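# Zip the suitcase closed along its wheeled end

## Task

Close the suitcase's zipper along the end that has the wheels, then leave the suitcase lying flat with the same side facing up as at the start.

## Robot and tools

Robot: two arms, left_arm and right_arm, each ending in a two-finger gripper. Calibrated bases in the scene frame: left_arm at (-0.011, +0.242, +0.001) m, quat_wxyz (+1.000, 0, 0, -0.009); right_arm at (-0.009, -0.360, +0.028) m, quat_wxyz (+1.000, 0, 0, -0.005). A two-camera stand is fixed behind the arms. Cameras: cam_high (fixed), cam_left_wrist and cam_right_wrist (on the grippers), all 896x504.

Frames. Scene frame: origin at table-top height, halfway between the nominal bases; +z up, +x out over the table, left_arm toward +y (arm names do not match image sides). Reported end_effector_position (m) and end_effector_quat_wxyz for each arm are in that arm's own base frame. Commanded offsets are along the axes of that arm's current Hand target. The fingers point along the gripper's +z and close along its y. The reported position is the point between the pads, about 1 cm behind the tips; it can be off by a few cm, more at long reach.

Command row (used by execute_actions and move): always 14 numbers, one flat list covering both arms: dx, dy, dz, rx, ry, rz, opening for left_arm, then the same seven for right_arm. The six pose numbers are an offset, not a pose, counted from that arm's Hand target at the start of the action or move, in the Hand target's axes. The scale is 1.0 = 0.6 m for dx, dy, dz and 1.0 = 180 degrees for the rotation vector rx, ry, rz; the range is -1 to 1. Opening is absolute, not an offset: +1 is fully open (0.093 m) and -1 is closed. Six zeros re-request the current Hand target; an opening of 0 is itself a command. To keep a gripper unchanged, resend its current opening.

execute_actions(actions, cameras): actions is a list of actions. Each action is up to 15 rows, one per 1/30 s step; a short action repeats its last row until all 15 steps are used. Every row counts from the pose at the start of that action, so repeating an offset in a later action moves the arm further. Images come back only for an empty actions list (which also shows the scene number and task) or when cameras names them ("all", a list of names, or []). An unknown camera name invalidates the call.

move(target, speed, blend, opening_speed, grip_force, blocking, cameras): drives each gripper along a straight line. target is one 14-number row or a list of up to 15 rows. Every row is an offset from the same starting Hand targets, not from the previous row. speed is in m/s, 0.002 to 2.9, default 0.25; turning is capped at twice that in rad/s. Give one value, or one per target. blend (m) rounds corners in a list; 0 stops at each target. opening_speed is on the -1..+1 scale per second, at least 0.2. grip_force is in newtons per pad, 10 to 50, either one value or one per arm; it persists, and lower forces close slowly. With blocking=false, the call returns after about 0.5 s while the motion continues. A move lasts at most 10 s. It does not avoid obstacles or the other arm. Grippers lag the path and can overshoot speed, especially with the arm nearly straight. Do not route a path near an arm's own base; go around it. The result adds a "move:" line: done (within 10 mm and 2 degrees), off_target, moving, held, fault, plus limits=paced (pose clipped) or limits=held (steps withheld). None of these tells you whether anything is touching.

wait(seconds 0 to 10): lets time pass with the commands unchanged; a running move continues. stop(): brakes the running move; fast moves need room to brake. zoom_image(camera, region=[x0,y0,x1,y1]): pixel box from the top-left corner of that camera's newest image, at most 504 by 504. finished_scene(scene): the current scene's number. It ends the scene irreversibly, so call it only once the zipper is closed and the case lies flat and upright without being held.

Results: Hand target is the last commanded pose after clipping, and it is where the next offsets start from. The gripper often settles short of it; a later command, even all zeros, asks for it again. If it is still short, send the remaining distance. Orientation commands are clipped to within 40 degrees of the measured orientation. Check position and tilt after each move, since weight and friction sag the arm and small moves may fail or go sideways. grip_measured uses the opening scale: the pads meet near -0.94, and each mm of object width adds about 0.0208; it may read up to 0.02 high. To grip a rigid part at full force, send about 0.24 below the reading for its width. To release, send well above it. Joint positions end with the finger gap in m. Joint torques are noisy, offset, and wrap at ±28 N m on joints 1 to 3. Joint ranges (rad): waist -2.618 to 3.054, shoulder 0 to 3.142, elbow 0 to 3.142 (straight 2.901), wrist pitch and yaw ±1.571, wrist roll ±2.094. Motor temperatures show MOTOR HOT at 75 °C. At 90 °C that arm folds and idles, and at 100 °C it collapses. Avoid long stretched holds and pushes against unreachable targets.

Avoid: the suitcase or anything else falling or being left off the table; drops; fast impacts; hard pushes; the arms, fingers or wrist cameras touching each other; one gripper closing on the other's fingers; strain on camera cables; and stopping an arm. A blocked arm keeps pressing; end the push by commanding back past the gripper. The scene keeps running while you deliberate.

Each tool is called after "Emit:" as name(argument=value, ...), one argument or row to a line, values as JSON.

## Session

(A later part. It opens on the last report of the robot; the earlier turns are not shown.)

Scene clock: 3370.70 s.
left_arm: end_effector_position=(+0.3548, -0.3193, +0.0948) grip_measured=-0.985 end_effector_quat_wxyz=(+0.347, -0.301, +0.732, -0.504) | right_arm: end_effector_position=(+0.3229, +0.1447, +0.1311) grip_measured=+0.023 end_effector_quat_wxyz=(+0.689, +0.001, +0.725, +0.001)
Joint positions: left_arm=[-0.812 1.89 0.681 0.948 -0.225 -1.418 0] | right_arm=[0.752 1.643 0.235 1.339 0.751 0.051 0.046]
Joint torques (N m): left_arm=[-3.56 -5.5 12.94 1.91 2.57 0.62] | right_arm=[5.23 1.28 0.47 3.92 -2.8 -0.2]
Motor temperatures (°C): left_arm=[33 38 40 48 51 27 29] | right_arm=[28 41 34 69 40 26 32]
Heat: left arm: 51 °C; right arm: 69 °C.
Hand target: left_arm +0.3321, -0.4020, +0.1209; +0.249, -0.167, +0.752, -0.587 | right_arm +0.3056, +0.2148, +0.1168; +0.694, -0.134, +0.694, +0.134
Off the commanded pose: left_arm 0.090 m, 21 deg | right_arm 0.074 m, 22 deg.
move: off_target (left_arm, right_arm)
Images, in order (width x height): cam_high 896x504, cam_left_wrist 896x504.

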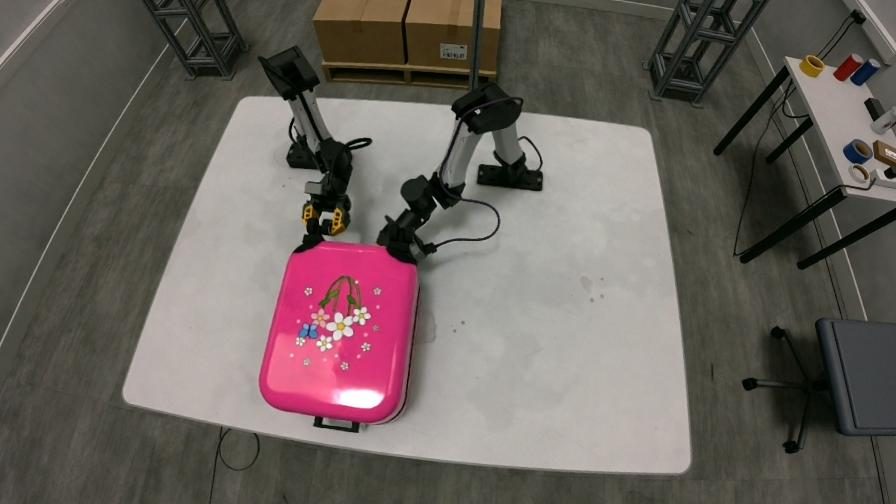

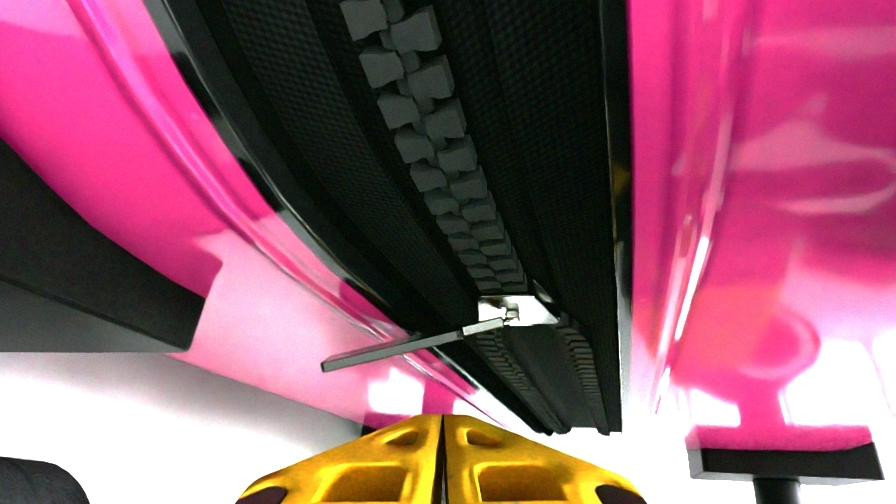

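Emit:
move(
  target=[-0.0775, 0.041, -0.1113, 0, -0.119, 0, -1.0, -0.06, -0.0385, -0.0153, 0.06, 0, 0, 0.0],
  speed=0.15,
  cameras=["cam_left_wrist", "cam_high"],
)

Scene clock: 3397.97 s.
left_arm: end_effector_position=(+0.3287, -0.3195, +0.0998) grip_measured=-0.985 end_effector_quat_wxyz=(+0.361, -0.277, +0.715, -0.532) | right_arm: end_effector_position=(+0.3084, +0.1518, +0.1344) grip_measured=+0.023 end_effector_quat_wxyz=(+0.690, -0.009, +0.724, +0.008)
Joint positions: left_arm=[-0.864 1.89 0.577 1.133 -0.254 -1.39 0] | right_arm=[0.812 1.594 0.207 1.319 0.787 0.048 0.046]
Joint torques (N m): left_arm=[0.12 -6.72 4.21 2.47 -0.32 0.34] | right_arm=[2.43 -5.53 6.01 2.61 -1.23 -0.47]
Motor temperatures (°C): left_arm=[33 38 47 47 52 27 29] | right_arm=[30 39 33 71 46 26 32]
Heat: left arm: 52 °C; right arm: 71 °C.
Hand target: left_arm +0.3331, -0.3171, +0.1179; +0.384, -0.274, +0.693, -0.546 | right_arm +0.3057, +0.1899, +0.1528; +0.704, -0.068, +0.704, +0.068
Off the commanded pose: left_arm 0.019 m, 4 deg | right_arm 0.042 m, 10 deg.
move: off_target (left_arm, right_arm)
Images, in order (width x height): cam_high 896x504, cam_left_wrist 896x504.

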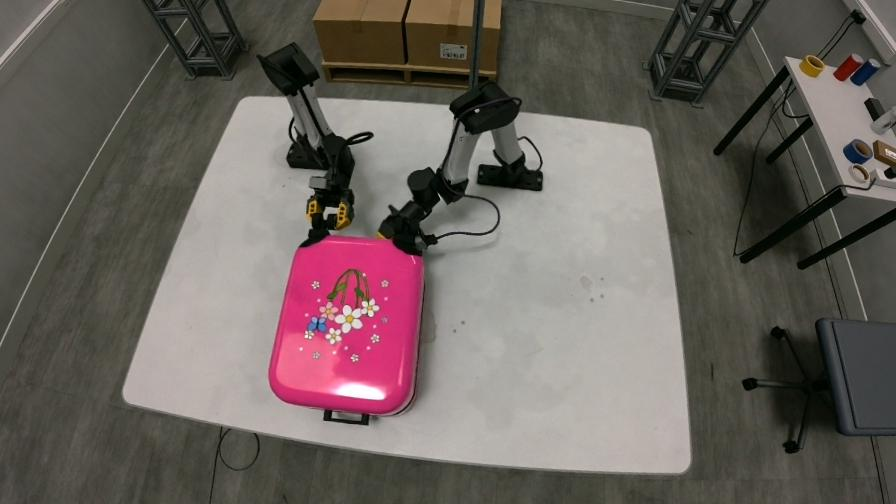

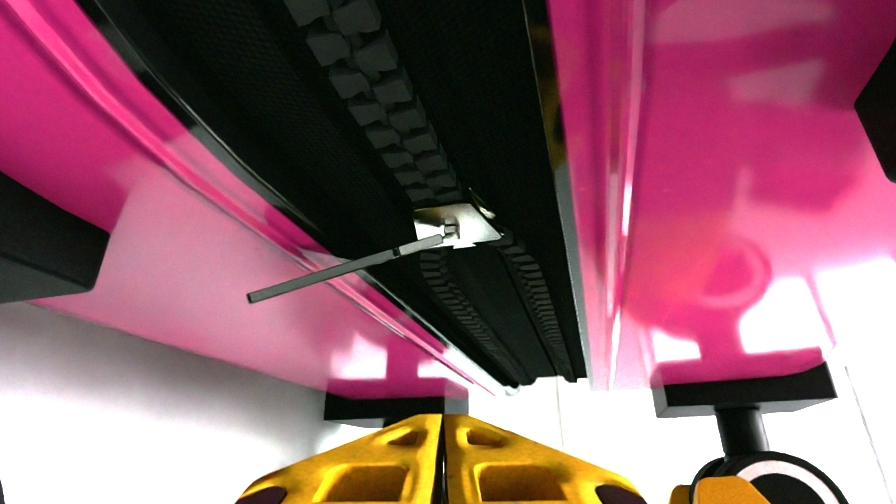

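Emit:
zoom_image(
  camera="cam_high",
  region=[270, 190, 450, 300],
)

Emit:
zoom_image(
  camera="cam_left_wrist",
  region=[200, 100, 640, 420],
)

Scaled by 2.800.

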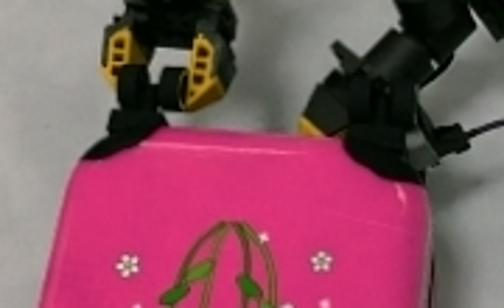

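Scaled by 1.145.

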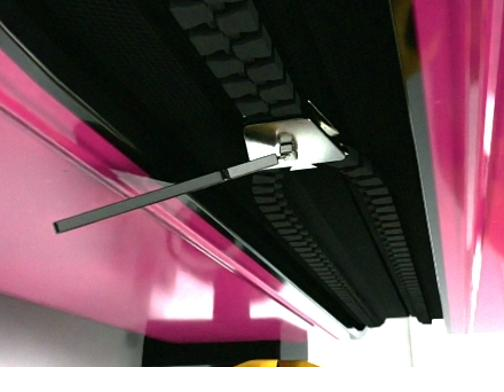

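Emit:
move(
  target=[0.0545, -0.0113, -0.0453, 0, 0, 0, -1.0, 0.0, 0.0, 0.0, 0.0, 0, 0, 0.0],
  speed=0.12,
  cameras=["cam_left_wrist", "cam_high"],
)

Scene clock: 3537.53 s.
left_arm: end_effector_position=(+0.2910, -0.3298, +0.0902) grip_measured=-0.985 end_effector_quat_wxyz=(+0.368, -0.270, +0.725, -0.516) | right_arm: end_effector_position=(+0.3084, +0.1518, +0.1344) grip_measured=+0.023 end_effector_quat_wxyz=(+0.690, -0.009, +0.724, +0.008)
Joint positions: left_arm=[-0.994 1.877 0.522 1.142 -0.391 -1.39 0] | right_arm=[0.812 1.594 0.207 1.319 0.787 0.048 0.046]
Joint torques (N m): left_arm=[-0.25 -8.92 3.84 2.41 -0.34 0.16] | right_arm=[2.37 -5.24 5.93 2.63 -1.24 -0.52]
Motor temperatures (°C): left_arm=[31 41 37 55 36 27 29] | right_arm=[29 41 37 56 37 26 32]
Heat: left arm: 55 °C; right arm: 56 °C.
Hand target: left_arm +0.2921, -0.3301, +0.1197; +0.384, -0.274, +0.693, -0.546 | right_arm +0.3057, +0.1899, +0.1528; +0.704, -0.068, +0.704, +0.068
Off the commanded pose: left_arm 0.030 m, 5 deg | right_arm 0.042 m, 10 deg.
move: off_target (left_arm, right_arm)
Images, in order (width x height): cam_high 896x504, cam_left_wrist 896x504.

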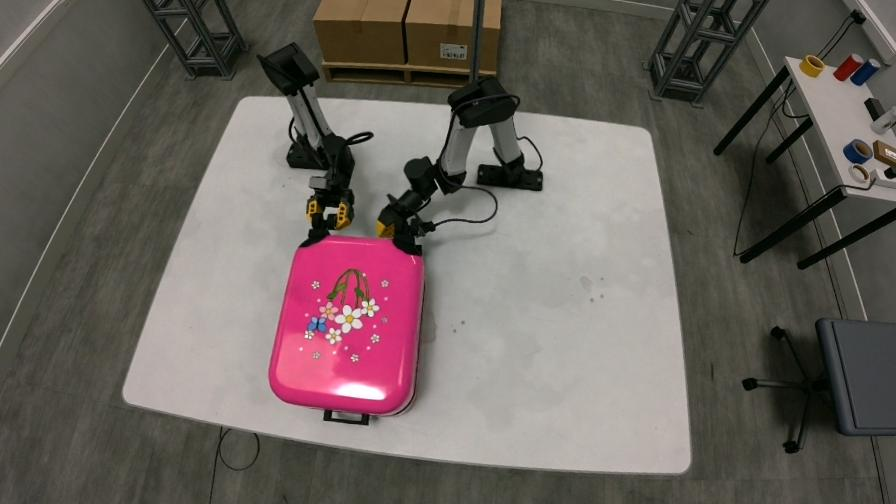

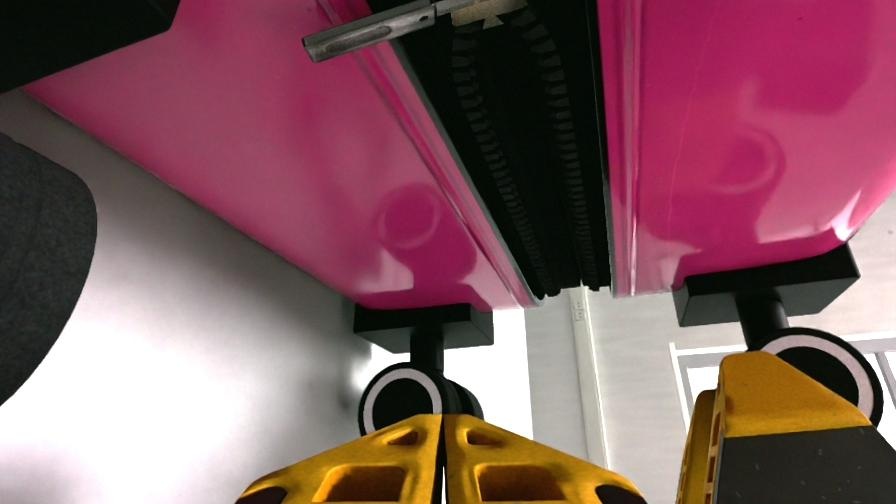

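Emit:
move(
  target=[-0.0047, -0.0193, -0.0022, 0, 0, 0.425, -1.0, 0.0, 0.0, 0.0, 0.0, 0, 0, 0.0],
  speed=0.25,
  cameras=["cam_left_wrist", "cam_high"],
)

Scene clock: 3547.03 s.
left_arm: end_effector_position=(+0.2905, -0.3255, +0.1100) grip_measured=-0.985 end_effector_quat_wxyz=(+0.625, +0.217, +0.728, -0.182) | right_arm: end_effector_position=(+0.3084, +0.1518, +0.1344) grip_measured=+0.023 end_effector_quat_wxyz=(+0.690, -0.009, +0.724, +0.008)
Joint positions: left_arm=[-1.002 1.82 0.511 1.14 -0.425 -0.063 0] | right_arm=[0.812 1.594 0.207 1.319 0.787 0.048 0.046]
Joint torques (N m): left_arm=[-0.08 -8.73 5.89 1.76 -0.02 0.19] | right_arm=[2.59 -5.37 5.93 2.66 -1.27 -0.47]
Motor temperatures (°C): left_arm=[31 41 37 54 36 27 29] | right_arm=[29 41 37 55 37 26 32]
Heat: left arm: 54 °C; right arm: 55 °C.
Hand target: left_arm +0.2921, -0.3301, +0.1317; +0.640, +0.214, +0.713, -0.191 | right_arm +0.3057, +0.1899, +0.1528; +0.704, -0.068, +0.704, +0.068
Off the commanded pose: left_arm 0.022 m, 3 deg | right_arm 0.042 m, 10 deg.
move: off_target (left_arm, right_arm)
Images, in order (width x height): cam_high 896x504, cam_left_wrist 896x504.

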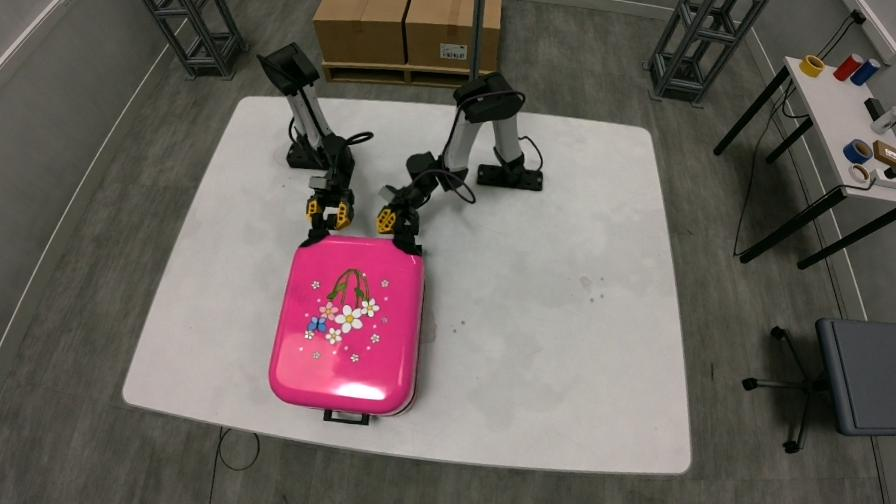

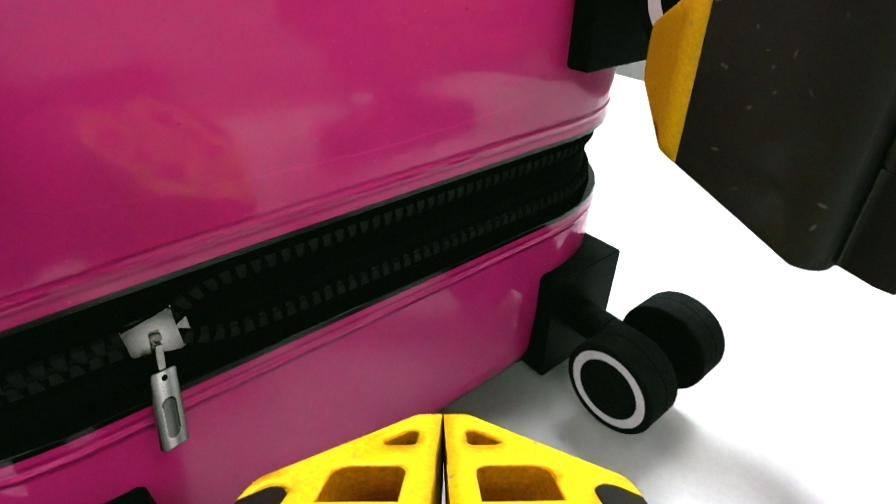

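Emit:
move(
  target=[0.0088, 0.0205, -0.0228, 0.1109, -0.1217, 0.5042, -1.0, 0.0, 0.0, 0.0, 0.0, 0, 0, 0.0],
  speed=0.3,
  cameras=["cam_left_wrist", "cam_high"],
)

Scene clock: 3579.37 s.
left_arm: end_effector_position=(+0.2845, -0.3091, +0.1072) grip_measured=-0.985 end_effector_quat_wxyz=(+0.636, +0.724, +0.209, +0.165) | right_arm: end_effector_position=(+0.3084, +0.1518, +0.1344) grip_measured=+0.023 end_effector_quat_wxyz=(+0.690, -0.009, +0.724, +0.008)
Joint positions: left_arm=[-0.694 1.806 0.422 1.24 0.338 1.592 0] | right_arm=[0.812 1.594 0.207 1.319 0.787 0.048 0.046]
Joint torques (N m): left_arm=[0.73 -8.13 5.49 1.79 0.13 0.17] | right_arm=[2.19 -5.63 5.85 2.71 -1.3 -0.51]
Heat: left arm: 51 °C; right arm: 54 °C.
Hand target: left_arm +0.2870, -0.3120, +0.1280; +0.652, +0.712, +0.191, +0.175 | right_arm +0.3057, +0.1899, +0.1528; +0.704, -0.068, +0.704, +0.068
Off the commanded pose: left_arm 0.021 m, 3 deg | right_arm 0.042 m, 10 deg.
move: off_target (left_arm, right_arm)
Images, in order (width x height): cam_high 896x504, cam_left_wrist 896x504.

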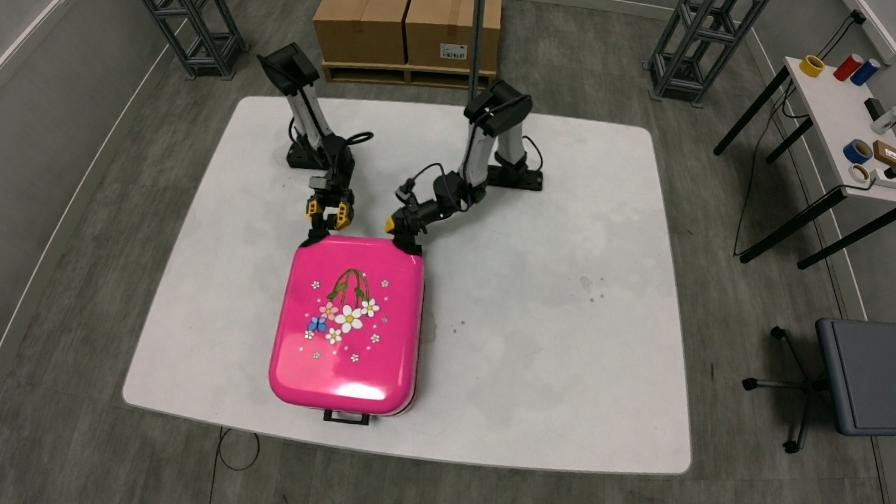

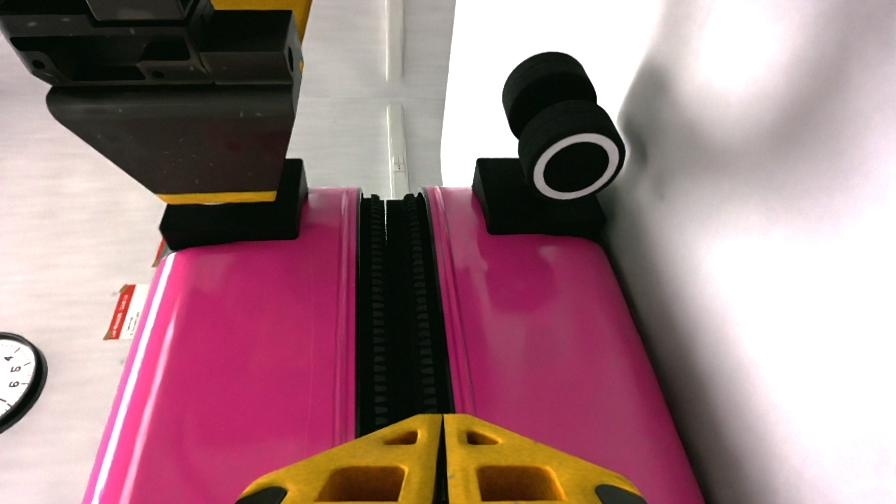

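Emit:
move(
  target=[0.1083, 0.0077, -0.0653, 0, 0, 0, -1.0, 0.0, 0.0, 0.0, 0.0, 0, 0, 0.0],
  speed=0.15,
  cameras=["cam_left_wrist", "cam_high"],
)

Scene clock: 3599.50 s.
left_arm: end_effector_position=(+0.3216, -0.2451, +0.1169) grip_measured=-0.985 end_effector_quat_wxyz=(+0.640, +0.720, +0.212, +0.162) | right_arm: end_effector_position=(+0.3084, +0.1518, +0.1344) grip_measured=+0.023 end_effector_quat_wxyz=(+0.690, -0.009, +0.724, +0.008)
Joint positions: left_arm=[-0.405 1.749 0.422 1.169 0.625 1.625 0] | right_arm=[0.812 1.594 0.207 1.319 0.787 0.048 0.046]
Joint torques (N m): left_arm=[0.55 -7.71 5.63 1.66 0.17 0.16] | right_arm=[2.25 -5.42 5.9 2.63 -1.28 -0.49]
Motor temperatures (°C): left_arm=[31 43 36 49 34 27 29] | right_arm=[29 41 38 54 36 26 32]
Heat: left arm: 49 °C; right arm: 54 °C.
Hand target: left_arm +0.3240, -0.2460, +0.1360; +0.652, +0.712, +0.191, +0.175 | right_arm +0.3057, +0.1899, +0.1528; +0.704, -0.068, +0.704, +0.068
Off the commanded pose: left_arm 0.019 m, 3 deg | right_arm 0.042 m, 10 deg.
move: off_target (left_arm, right_arm)
Images, in order (width x height): cam_high 896x504, cam_left_wrist 896x504.

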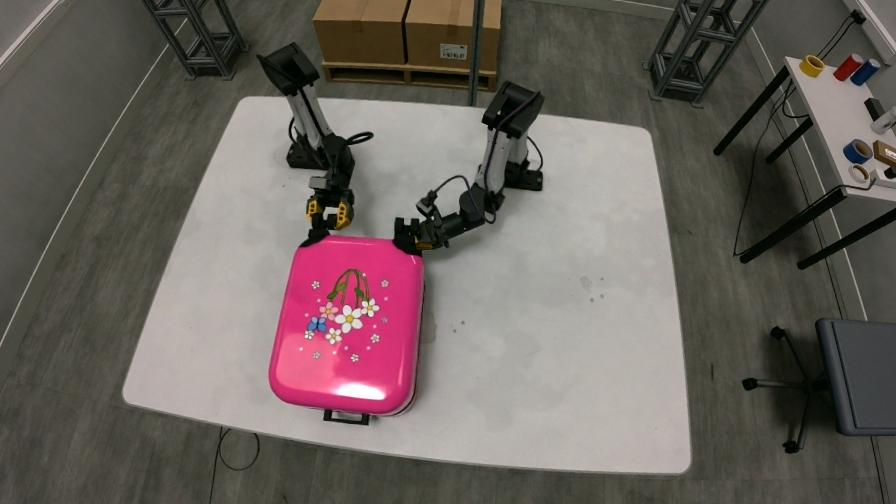

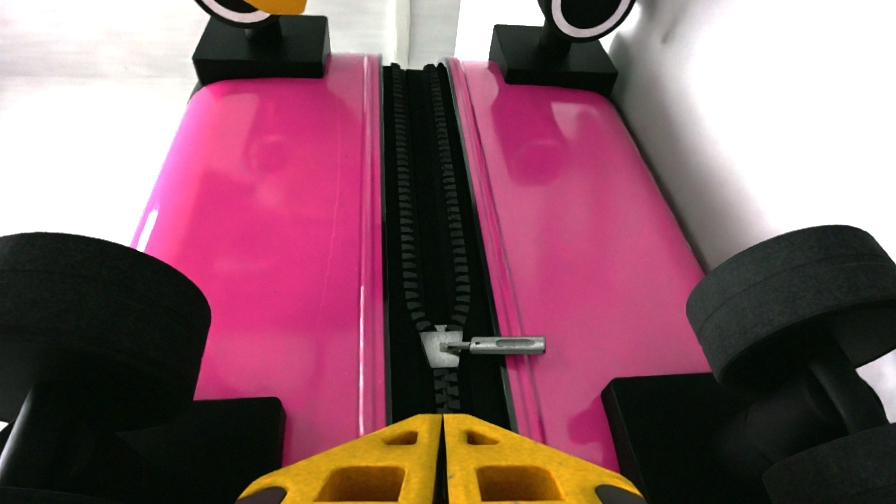

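Emit:
move(
  target=[0.0167, 0.005, 0.05, 0, 0, 0, -1.0, 0.0, 0.0, 0.0, 0.0, 0, 0, 0.0],
  speed=0.1,
  cameras=["cam_left_wrist"],
)

Scene clock: 3615.00 s.
left_arm: end_effector_position=(+0.3348, -0.2639, +0.1262) grip_measured=-0.985 end_effector_quat_wxyz=(+0.649, +0.719, +0.193, +0.158) | right_arm: end_effector_position=(+0.3084, +0.1518, +0.1344) grip_measured=+0.023 end_effector_quat_wxyz=(+0.690, -0.009, +0.724, +0.008)
Joint positions: left_arm=[-0.431 1.791 0.517 1.139 0.634 1.627 0] | right_arm=[0.812 1.594 0.207 1.319 0.787 0.048 0.046]
Joint torques (N m): left_arm=[-0.36 -4.6 8.21 1.63 -0.18 0.1] | right_arm=[2.35 -5.31 5.74 2.72 -1.3 -0.46]
Heat: left arm: 48 °C; right arm: 53 °C.
Hand target: left_arm +0.3477, -0.2671, +0.1364; +0.652, +0.712, +0.191, +0.175 | right_arm +0.3057, +0.1899, +0.1528; +0.704, -0.068, +0.704, +0.068
Off the commanded pose: left_arm 0.017 m, 2 deg | right_arm 0.042 m, 10 deg.
move: off_target (left_arm, right_arm)
Images, in order (width x height): cam_left_wrist 896x504.

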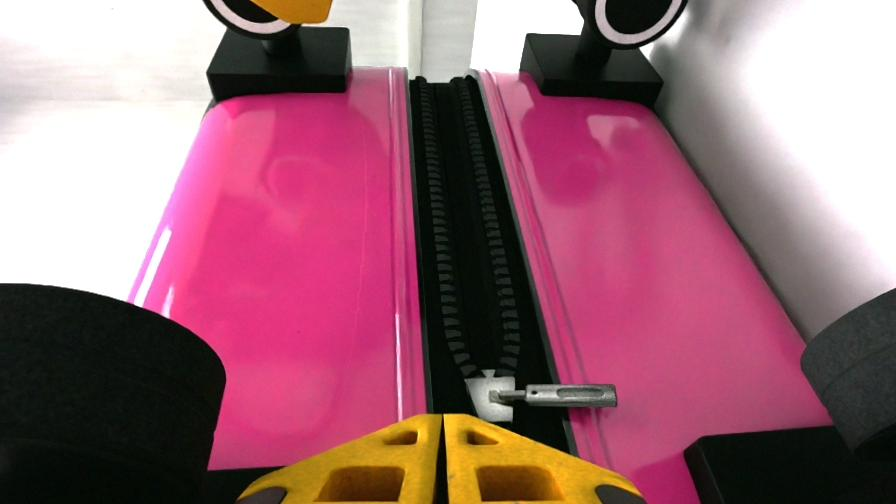

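Emit:
move(
  target=[0.0, -0.027, 0.0, 0, 0, 0, -1.0, 0.0, 0.0, 0.0, 0.0, 0, 0, 0.0],
  speed=0.1,
  cameras=["cam_left_wrist"],
)

Scene clock: 3620.37 s.
left_arm: end_effector_position=(+0.3380, -0.2637, +0.1031) grip_measured=-0.985 end_effector_quat_wxyz=(+0.635, +0.728, +0.209, +0.148) | right_arm: end_effector_position=(+0.3084, +0.1518, +0.1344) grip_measured=+0.023 end_effector_quat_wxyz=(+0.690, -0.009, +0.724, +0.008)
Joint positions: left_arm=[-0.431 1.861 0.522 1.156 0.623 1.629 0] | right_arm=[0.812 1.594 0.207 1.319 0.787 0.048 0.046]
Joint torques (N m): left_arm=[0.01 -5.05 5.9 2.36 -0.1 0.11] | right_arm=[2.56 -5.41 5.94 2.65 -1.27 -0.59]
Heat: left arm: 48 °C; right arm: 53 °C.
Hand target: left_arm +0.3470, -0.2659, +0.1202; +0.652, +0.712, +0.191, +0.175 | right_arm +0.3057, +0.1899, +0.1528; +0.704, -0.068, +0.704, +0.068
Off the commanded pose: left_arm 0.019 m, 5 deg | right_arm 0.042 m, 10 deg.
move: off_target (left_arm, right_arm)
Images, in order (width x height): cam_left_wrist 896x504.

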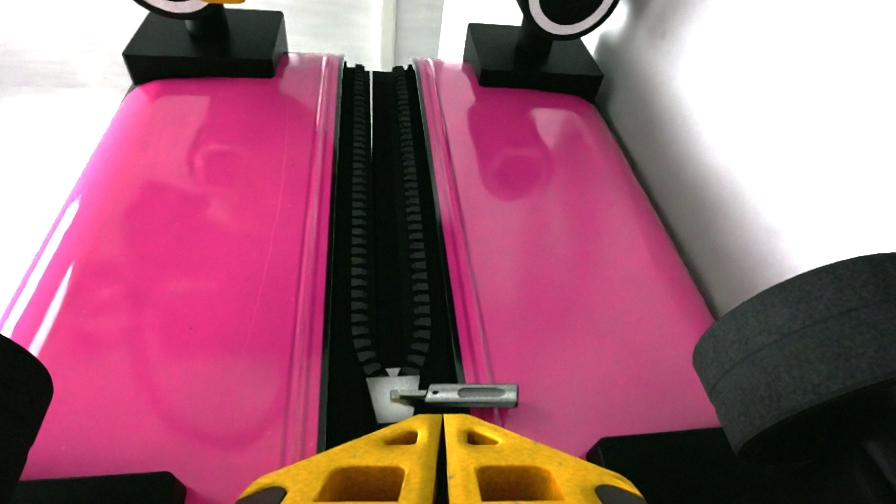

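Emit:
move(
  target=[0.0, 0.0245, 0.0, 0, 0, 0, -1.0, 0.0, 0.0, 0.0, 0.0, 0, 0, 0.0],
  speed=0.05,
  cameras=["cam_left_wrist"],
)

Scene clock: 3624.43 s.
left_arm: end_effector_position=(+0.3405, -0.2644, +0.1118) grip_measured=-0.985 end_effector_quat_wxyz=(+0.640, +0.724, +0.205, +0.155) | right_arm: end_effector_position=(+0.3084, +0.1518, +0.1344) grip_measured=+0.023 end_effector_quat_wxyz=(+0.690, -0.009, +0.724, +0.008)
Joint positions: left_arm=[-0.431 1.843 0.531 1.148 0.62 1.629 0] | right_arm=[0.812 1.594 0.207 1.319 0.787 0.048 0.046]
Joint torques (N m): left_arm=[-0.21 -8.58 6.65 1.66 -0.11 0.08] | right_arm=[2.25 -5.5 5.93 2.73 -1.31 -0.48]
Heat: left arm: 49 °C; right arm: 53 °C.
Hand target: left_arm +0.3477, -0.2670, +0.1349; +0.652, +0.712, +0.191, +0.175 | right_arm +0.3057, +0.1899, +0.1528; +0.704, -0.068, +0.704, +0.068
Off the commanded pose: left_arm 0.024 m, 3 deg | right_arm 0.042 m, 10 deg.
move: off_target (left_arm, right_arm)
Images, in order (width x height): cam_left_wrist 896x504.

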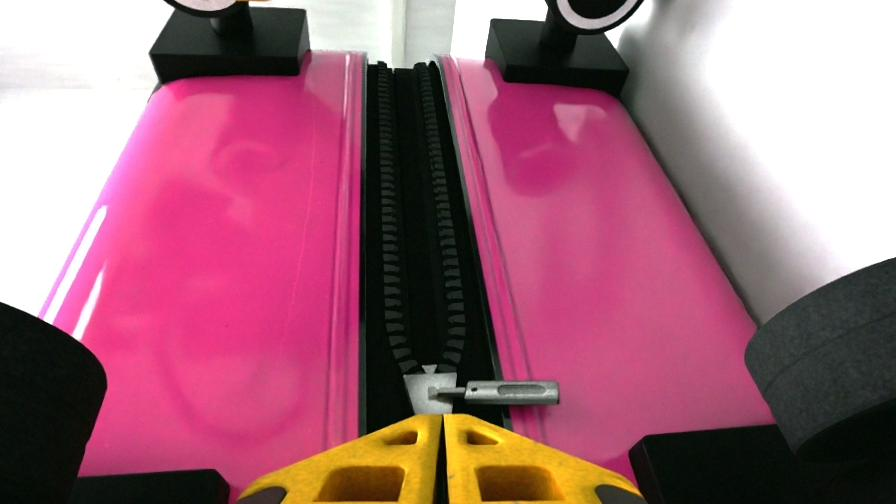

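Emit:
move(
  target=[0.014, 0.003, 0.033, 0, 0, 0, -1.0, 0.0, 0.0, 0.0, 0.0, 0, 0, 0.0],
  speed=0.06,
  cameras=["cam_left_wrist"],
)

Scene clock: 3632.00 s.
left_arm: end_effector_position=(+0.3443, -0.2727, +0.1166) grip_measured=-0.985 end_effector_quat_wxyz=(+0.643, +0.726, +0.195, +0.144) | right_arm: end_effector_position=(+0.3087, +0.1515, +0.1343) grip_measured=+0.023 end_effector_quat_wxyz=(+0.690, -0.008, +0.724, +0.006)
Joint positions: left_arm=[-0.437 1.849 0.575 1.11 0.645 1.629 0] | right_arm=[0.812 1.594 0.209 1.316 0.79 0.048 0.046]
Joint torques (N m): left_arm=[-0.49 -4.88 10.32 1.73 -0.4 0.05] | right_arm=[2.39 -5.45 5.59 2.71 -1.28 -0.45]
Heat: left arm: 48 °C; right arm: 53 °C.
Hand target: left_arm +0.3649, -0.2800, +0.1349; +0.652, +0.712, +0.191, +0.175 | right_arm +0.3057, +0.1899, +0.1528; +0.704, -0.068, +0.704, +0.068
Off the commanded pose: left_arm 0.029 m, 4 deg | right_arm 0.043 m, 10 deg.
move: off_target (left_arm, right_arm)
Images, in order (width x height): cam_left_wrist 896x504.

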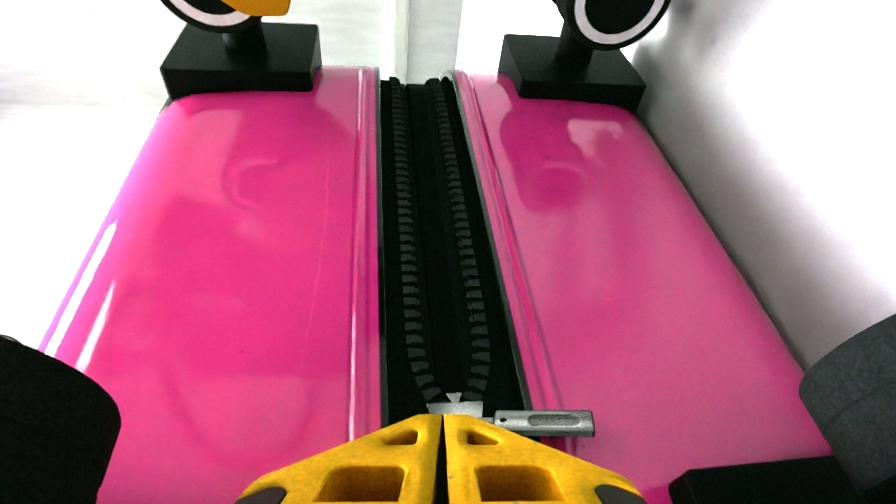

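Emit:
move(
  target=[0.018, -0.006, 0.03, 0, 0, 0, -1.0, 0.0, 0.0, 0.0, 0.0, 0, 0, 0.0],
  speed=0.06,
  cameras=["cam_left_wrist"],
)

Scene clock: 3640.17 s.
left_arm: end_effector_position=(+0.3583, -0.2860, +0.1164) grip_measured=-0.985 end_effector_quat_wxyz=(+0.650, +0.725, +0.181, +0.139) | right_arm: end_effector_position=(+0.3095, +0.1413, +0.1347) grip_measured=+0.023 end_effector_quat_wxyz=(+0.690, +0.012, +0.724, -0.015)
Joint positions: left_arm=[-0.445 1.918 0.66 1.11 0.665 1.63 0] | right_arm=[0.807 1.594 0.21 1.313 0.844 0.048 0.046]
Joint torques (N m): left_arm=[-0.47 -4.93 10.22 1.65 -0.64 0.04] | right_arm=[3.1 -5.97 5.34 2.63 -1.77 -0.45]
Heat: left arm: 48 °C; right arm: 54 °C.
Hand target: left_arm +0.3831, -0.2899, +0.1298; +0.652, +0.712, +0.191, +0.175 | right_arm +0.3057, +0.1899, +0.1528; +0.704, -0.068, +0.704, +0.068
Off the commanded pose: left_arm 0.028 m, 4 deg | right_arm 0.052 m, 14 deg.
move: off_target (left_arm, right_arm)
Images, in order (width x height): cam_left_wrist 896x504.

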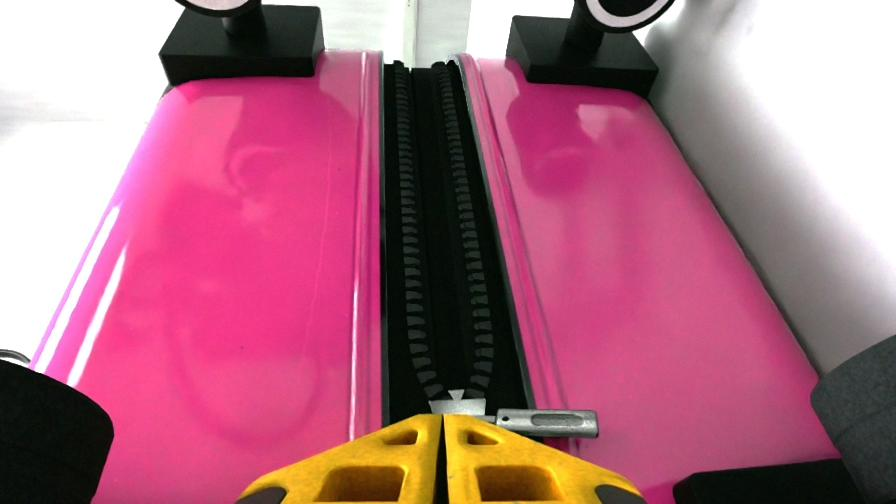

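Emit:
move(
  target=[
    [0.0, 0.0, 0.0, 0, 0, 0, -1.0, 0.06, 0.05, 0.0, -0.04, 0, 0, 0.0],
    [0.01, 0.0, 0.05, 0, 0, 0, -1.0, 0.06, 0.05, 0.0, -0.04, 0, 0, 0.0],
  ],
  speed=0.15,
  cameras=["cam_left_wrist", "cam_high"],
)

Scene clock: 3647.00 s.
left_arm: end_effector_position=(+0.3779, -0.2969, +0.1166) grip_measured=-0.985 end_effector_quat_wxyz=(+0.658, +0.720, +0.179, +0.126) | right_arm: end_effector_position=(+0.3100, +0.1398, +0.1314) grip_measured=+0.023 end_effector_quat_wxyz=(+0.690, +0.038, +0.722, -0.037)
Joint positions: left_arm=[-0.44 1.993 0.762 1.099 0.692 1.601 0] | right_arm=[0.835 1.648 0.238 1.334 0.939 0.06 0.046]
Joint torques (N m): left_arm=[-2.69 -5.2 11.49 1.42 -1.16 0.2] | right_arm=[5.72 0.49 0.77 3.56 -3.07 -0.11]
Motor temperatures (°C): left_arm=[30 41 41 48 33 27 29] | right_arm=[29 41 36 55 38 26 32]
Heat: left arm: 48 °C; right arm: 55 °C.
Hand target: left_arm +0.4032, -0.3127, +0.1271; +0.652, +0.712, +0.191, +0.175 | right_arm +0.2999, +0.2194, +0.1168; +0.698, -0.112, +0.698, +0.112
Off the commanded pose: left_arm 0.032 m, 6 deg | right_arm 0.082 m, 24 deg.
move: off_target (left_arm, right_arm)
Images, in order (width x height): cam_high 896x504, cam_left_wrist 896x504.

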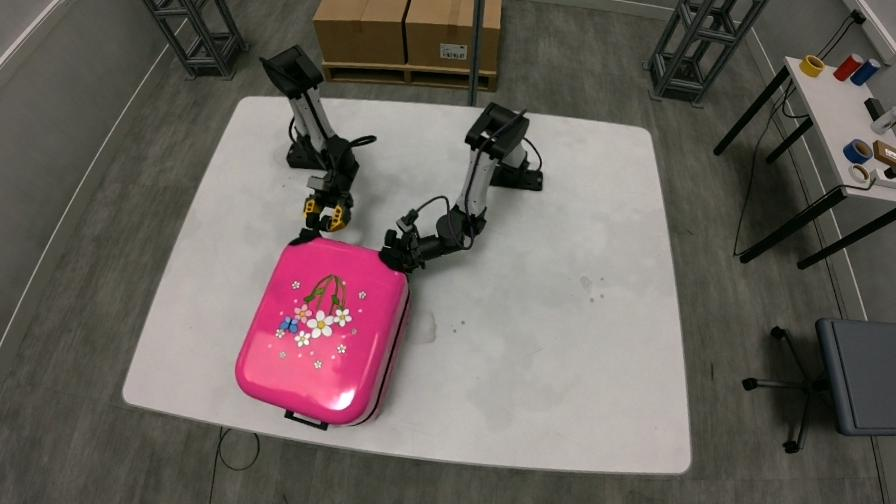

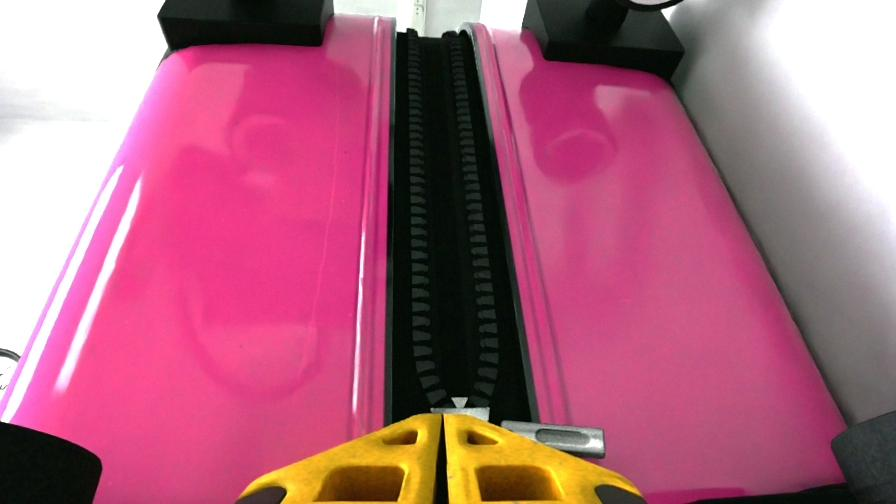

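Emit:
move(
  target=[-0.0825, -0.0038, -0.1012, 0, 0, 0, -1.0, -0.06, -0.065, -0.0127, 0.0, 0, 0, 0.0],
  speed=0.15,
  cameras=["cam_left_wrist", "cam_high"],
)

Scene clock: 3657.80 s.
left_arm: end_effector_position=(+0.3281, -0.2833, +0.1010) grip_measured=-0.985 end_effector_quat_wxyz=(+0.627, +0.734, +0.217, +0.144) | right_arm: end_effector_position=(+0.3081, +0.1404, +0.1341) grip_measured=+0.023 end_effector_quat_wxyz=(+0.687, -0.042, +0.725, +0.035)
Joint positions: left_arm=[-0.513 1.847 0.525 1.122 0.536 1.613 0] | right_arm=[0.714 1.52 0.143 1.311 0.603 0.031 0.046]
Joint torques (N m): left_arm=[-0.38 -8.64 4.03 2.42 -0.08 0.14] | right_arm=[1.06 -5.09 5.41 2.78 -1.79 -0.35]
Motor temperatures (°C): left_arm=[31 41 42 47 33 27 29] | right_arm=[30 40 35 60 42 26 32]
Heat: left arm: 47 °C; right arm: 60 °C.
Hand target: left_arm +0.3300, -0.2850, +0.1302; +0.652, +0.712, +0.191, +0.175 | right_arm +0.3049, +0.1800, +0.1528; +0.698, -0.112, +0.698, +0.112
Off the commanded pose: left_arm 0.029 m, 6 deg | right_arm 0.044 m, 12 deg.
move: off_target (left_arm, right_arm)
Images, in order (width x height): cam_high 896x504, cam_left_wrist 896x504.

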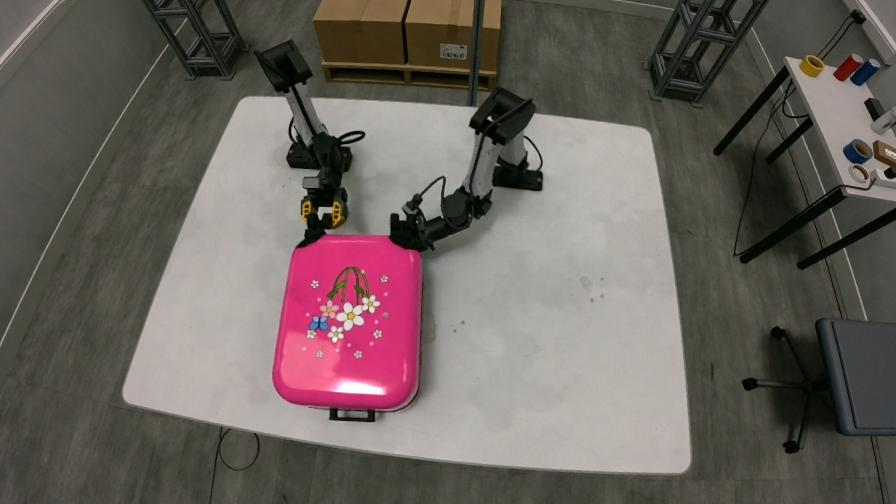

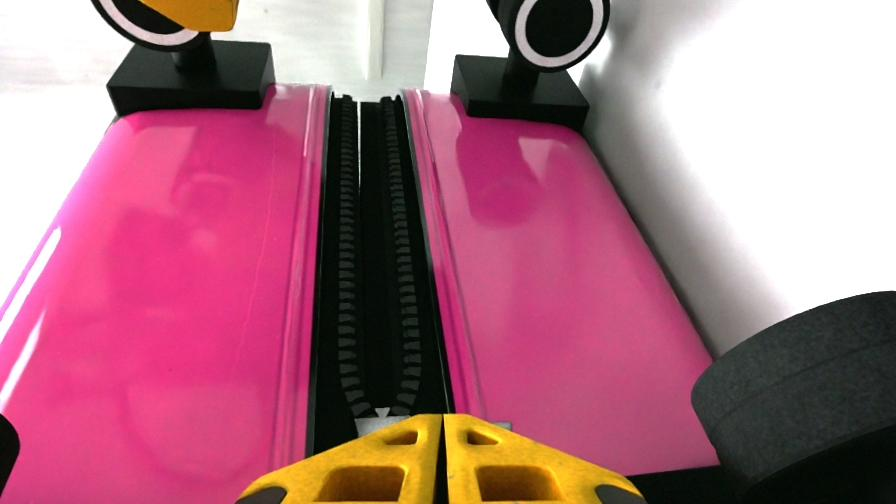

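Emit:
move(
  target=[-0.0163, 0.0057, -0.0505, 0, 0, 0, -1.0, 0.0, 0.0, 0.0, 0.0, 0, 0, 0.0],
  speed=0.12,
  cameras=["cam_left_wrist"],
)

Scene clock: 3678.67 s.
left_arm: end_effector_position=(+0.3072, -0.2631, +0.1111) grip_measured=-0.985 end_effector_quat_wxyz=(+0.628, +0.730, +0.220, +0.154) | right_arm: end_effector_position=(+0.3081, +0.1404, +0.1341) grip_measured=+0.023 end_effector_quat_wxyz=(+0.687, -0.042, +0.725, +0.035)
Joint positions: left_arm=[-0.494 1.723 0.41 1.122 0.536 1.618 0] | right_arm=[0.714 1.52 0.143 1.311 0.603 0.031 0.046]
Joint torques (N m): left_arm=[0.69 -7.49 3.96 2.33 0.15 0.14] | right_arm=[0.91 -5.07 5.42 2.81 -1.8 -0.33]
Motor temperatures (°C): left_arm=[30 43 39 49 32 27 29] | right_arm=[29 40 35 59 41 26 32]
Heat: left arm: 49 °C; right arm: 59 °C.
Hand target: left_arm +0.3066, -0.2640, +0.1363; +0.652, +0.712, +0.191, +0.175 | right_arm +0.3049, +0.1800, +0.1528; +0.698, -0.112, +0.698, +0.112
Off the commanded pose: left_arm 0.025 m, 5 deg | right_arm 0.044 m, 12 deg.
move: off_target (left_arm, right_arm)
Images, in order (width x height): cam_left_wrist 896x504.

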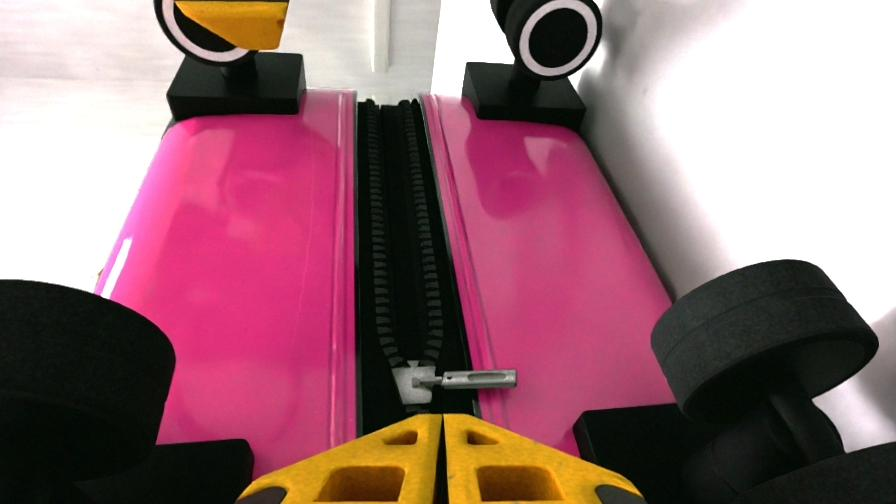

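Emit:
move(
  target=[0.022, 0.012, 0.052, 0, 0, 0, -1.0, 0.0, 0.0, 0.0, 0.0, 0, 0, 0.0],
  speed=0.08,
  cameras=["cam_left_wrist"],
)

Scene clock: 3698.50 s.
left_arm: end_effector_position=(+0.3253, -0.2778, +0.1269) grip_measured=-0.985 end_effector_quat_wxyz=(+0.642, +0.721, +0.202, +0.162) | right_arm: end_effector_position=(+0.3085, +0.1400, +0.1341) grip_measured=+0.023 end_effector_quat_wxyz=(+0.687, -0.042, +0.725, +0.035)
Joint positions: left_arm=[-0.502 1.763 0.505 1.116 0.543 1.619 0] | right_arm=[0.711 1.52 0.143 1.311 0.6 0.031 0.046]
Joint torques (N m): left_arm=[-0.5 -4.72 8.2 1.8 -0.07 0.09] | right_arm=[1.31 -5.22 5.44 2.8 -1.82 -0.29]
Motor temperatures (°C): left_arm=[30 44 37 49 32 27 29] | right_arm=[29 40 35 59 40 26 32]
Heat: left arm: 49 °C; right arm: 59 °C.
Hand target: left_arm +0.3339, -0.2848, +0.1407; +0.652, +0.712, +0.191, +0.175 | right_arm +0.3049, +0.1800, +0.1528; +0.698, -0.112, +0.698, +0.112
Off the commanded pose: left_arm 0.018 m, 2 deg | right_arm 0.044 m, 12 deg.
move: off_target (left_arm, right_arm)
Images, in order (width x height): cam_left_wrist 896x504.

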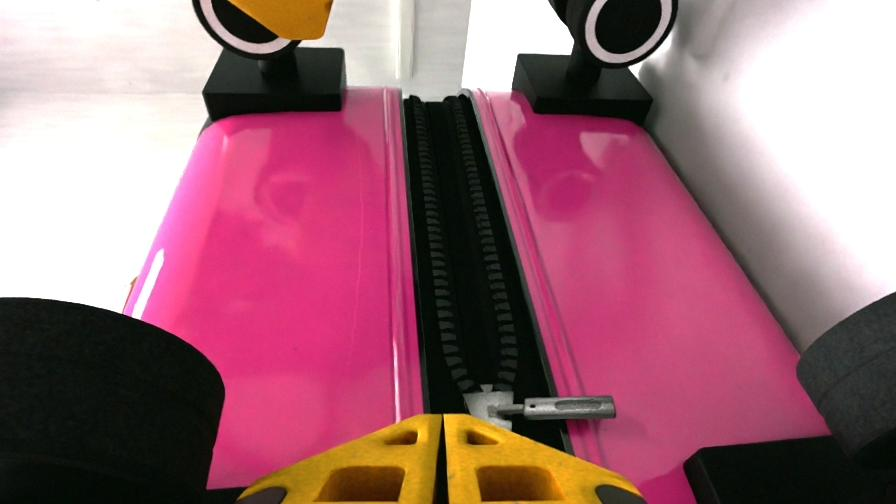

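Emit:
move(
  target=[0.0, -0.0145, 0.0, 0, 0, 0, -1.0, 0.0, 0.0, 0.0, 0.0, 0, 0, 0.0],
  speed=0.06,
  cameras=["cam_left_wrist"],
)

Scene clock: 3705.07 s.
left_arm: end_effector_position=(+0.3261, -0.2794, +0.1137) grip_measured=-0.985 end_effector_quat_wxyz=(+0.634, +0.728, +0.210, +0.155) | right_arm: end_effector_position=(+0.3085, +0.1400, +0.1341) grip_measured=+0.023 end_effector_quat_wxyz=(+0.687, -0.042, +0.725, +0.035)
Joint positions: left_arm=[-0.506 1.8 0.509 1.116 0.537 1.619 0] | right_arm=[0.711 1.52 0.143 1.311 0.6 0.031 0.046]
Joint torques (N m): left_arm=[-0.25 -4.86 6.61 2.31 -0.03 0.09] | right_arm=[1.1 -5.18 5.35 2.81 -1.84 -0.35]
Motor temperatures (°C): left_arm=[30 43 38 49 32 27 29] | right_arm=[29 40 35 59 40 26 32]
Heat: left arm: 49 °C; right arm: 59 °C.
Hand target: left_arm +0.3335, -0.2842, +0.1320; +0.652, +0.712, +0.191, +0.175 | right_arm +0.3049, +0.1800, +0.1528; +0.698, -0.112, +0.698, +0.112
Off the commanded pose: left_arm 0.020 m, 4 deg | right_arm 0.044 m, 12 deg.
move: off_target (left_arm, right_arm)
Images, in order (width x height): cam_left_wrist 896x504.

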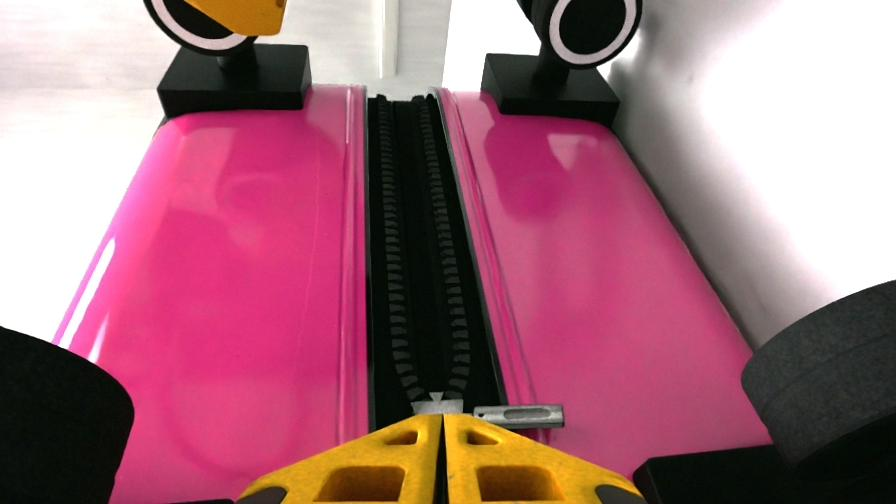

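Emit:
move(
  target=[0.0195, 0.0, 0.034, 0, 0, 0, -1.0, 0.0, 0.0, 0.0, 0.0, 0, 0, 0.0],
  speed=0.05,
  cameras=["cam_left_wrist"],
)

Scene clock: 3712.87 s.
left_arm: end_effector_position=(+0.3349, -0.2908, +0.1124) grip_measured=-0.985 end_effector_quat_wxyz=(+0.639, +0.730, +0.195, +0.145) | right_arm: end_effector_position=(+0.3092, +0.1391, +0.1341) grip_measured=+0.023 end_effector_quat_wxyz=(+0.686, -0.042, +0.725, +0.035)
Joint positions: left_arm=[-0.508 1.858 0.574 1.116 0.573 1.624 0] | right_arm=[0.704 1.52 0.143 1.311 0.594 0.031 0.046]
Joint torques (N m): left_arm=[-0.25 -4.46 9.28 2.03 -0.32 0.03] | right_arm=[1.32 -5.3 5.42 2.83 -1.79 -0.32]
Motor temperatures (°C): left_arm=[30 42 38 51 31 27 29] | right_arm=[28 40 35 59 40 26 32]
Heat: left arm: 51 °C; right arm: 59 °C.
Hand target: left_arm +0.3538, -0.2959, +0.1302; +0.652, +0.712, +0.191, +0.175 | right_arm +0.3049, +0.1800, +0.1528; +0.698, -0.112, +0.698, +0.112
Off the commanded pose: left_arm 0.026 m, 4 deg | right_arm 0.045 m, 12 deg.
move: off_target (left_arm, right_arm)
Images, in order (width x height): cam_left_wrist 896x504.

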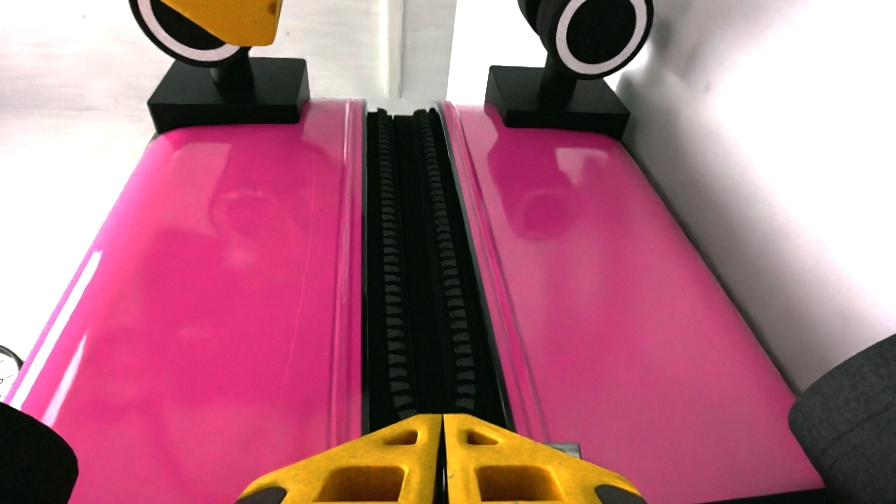

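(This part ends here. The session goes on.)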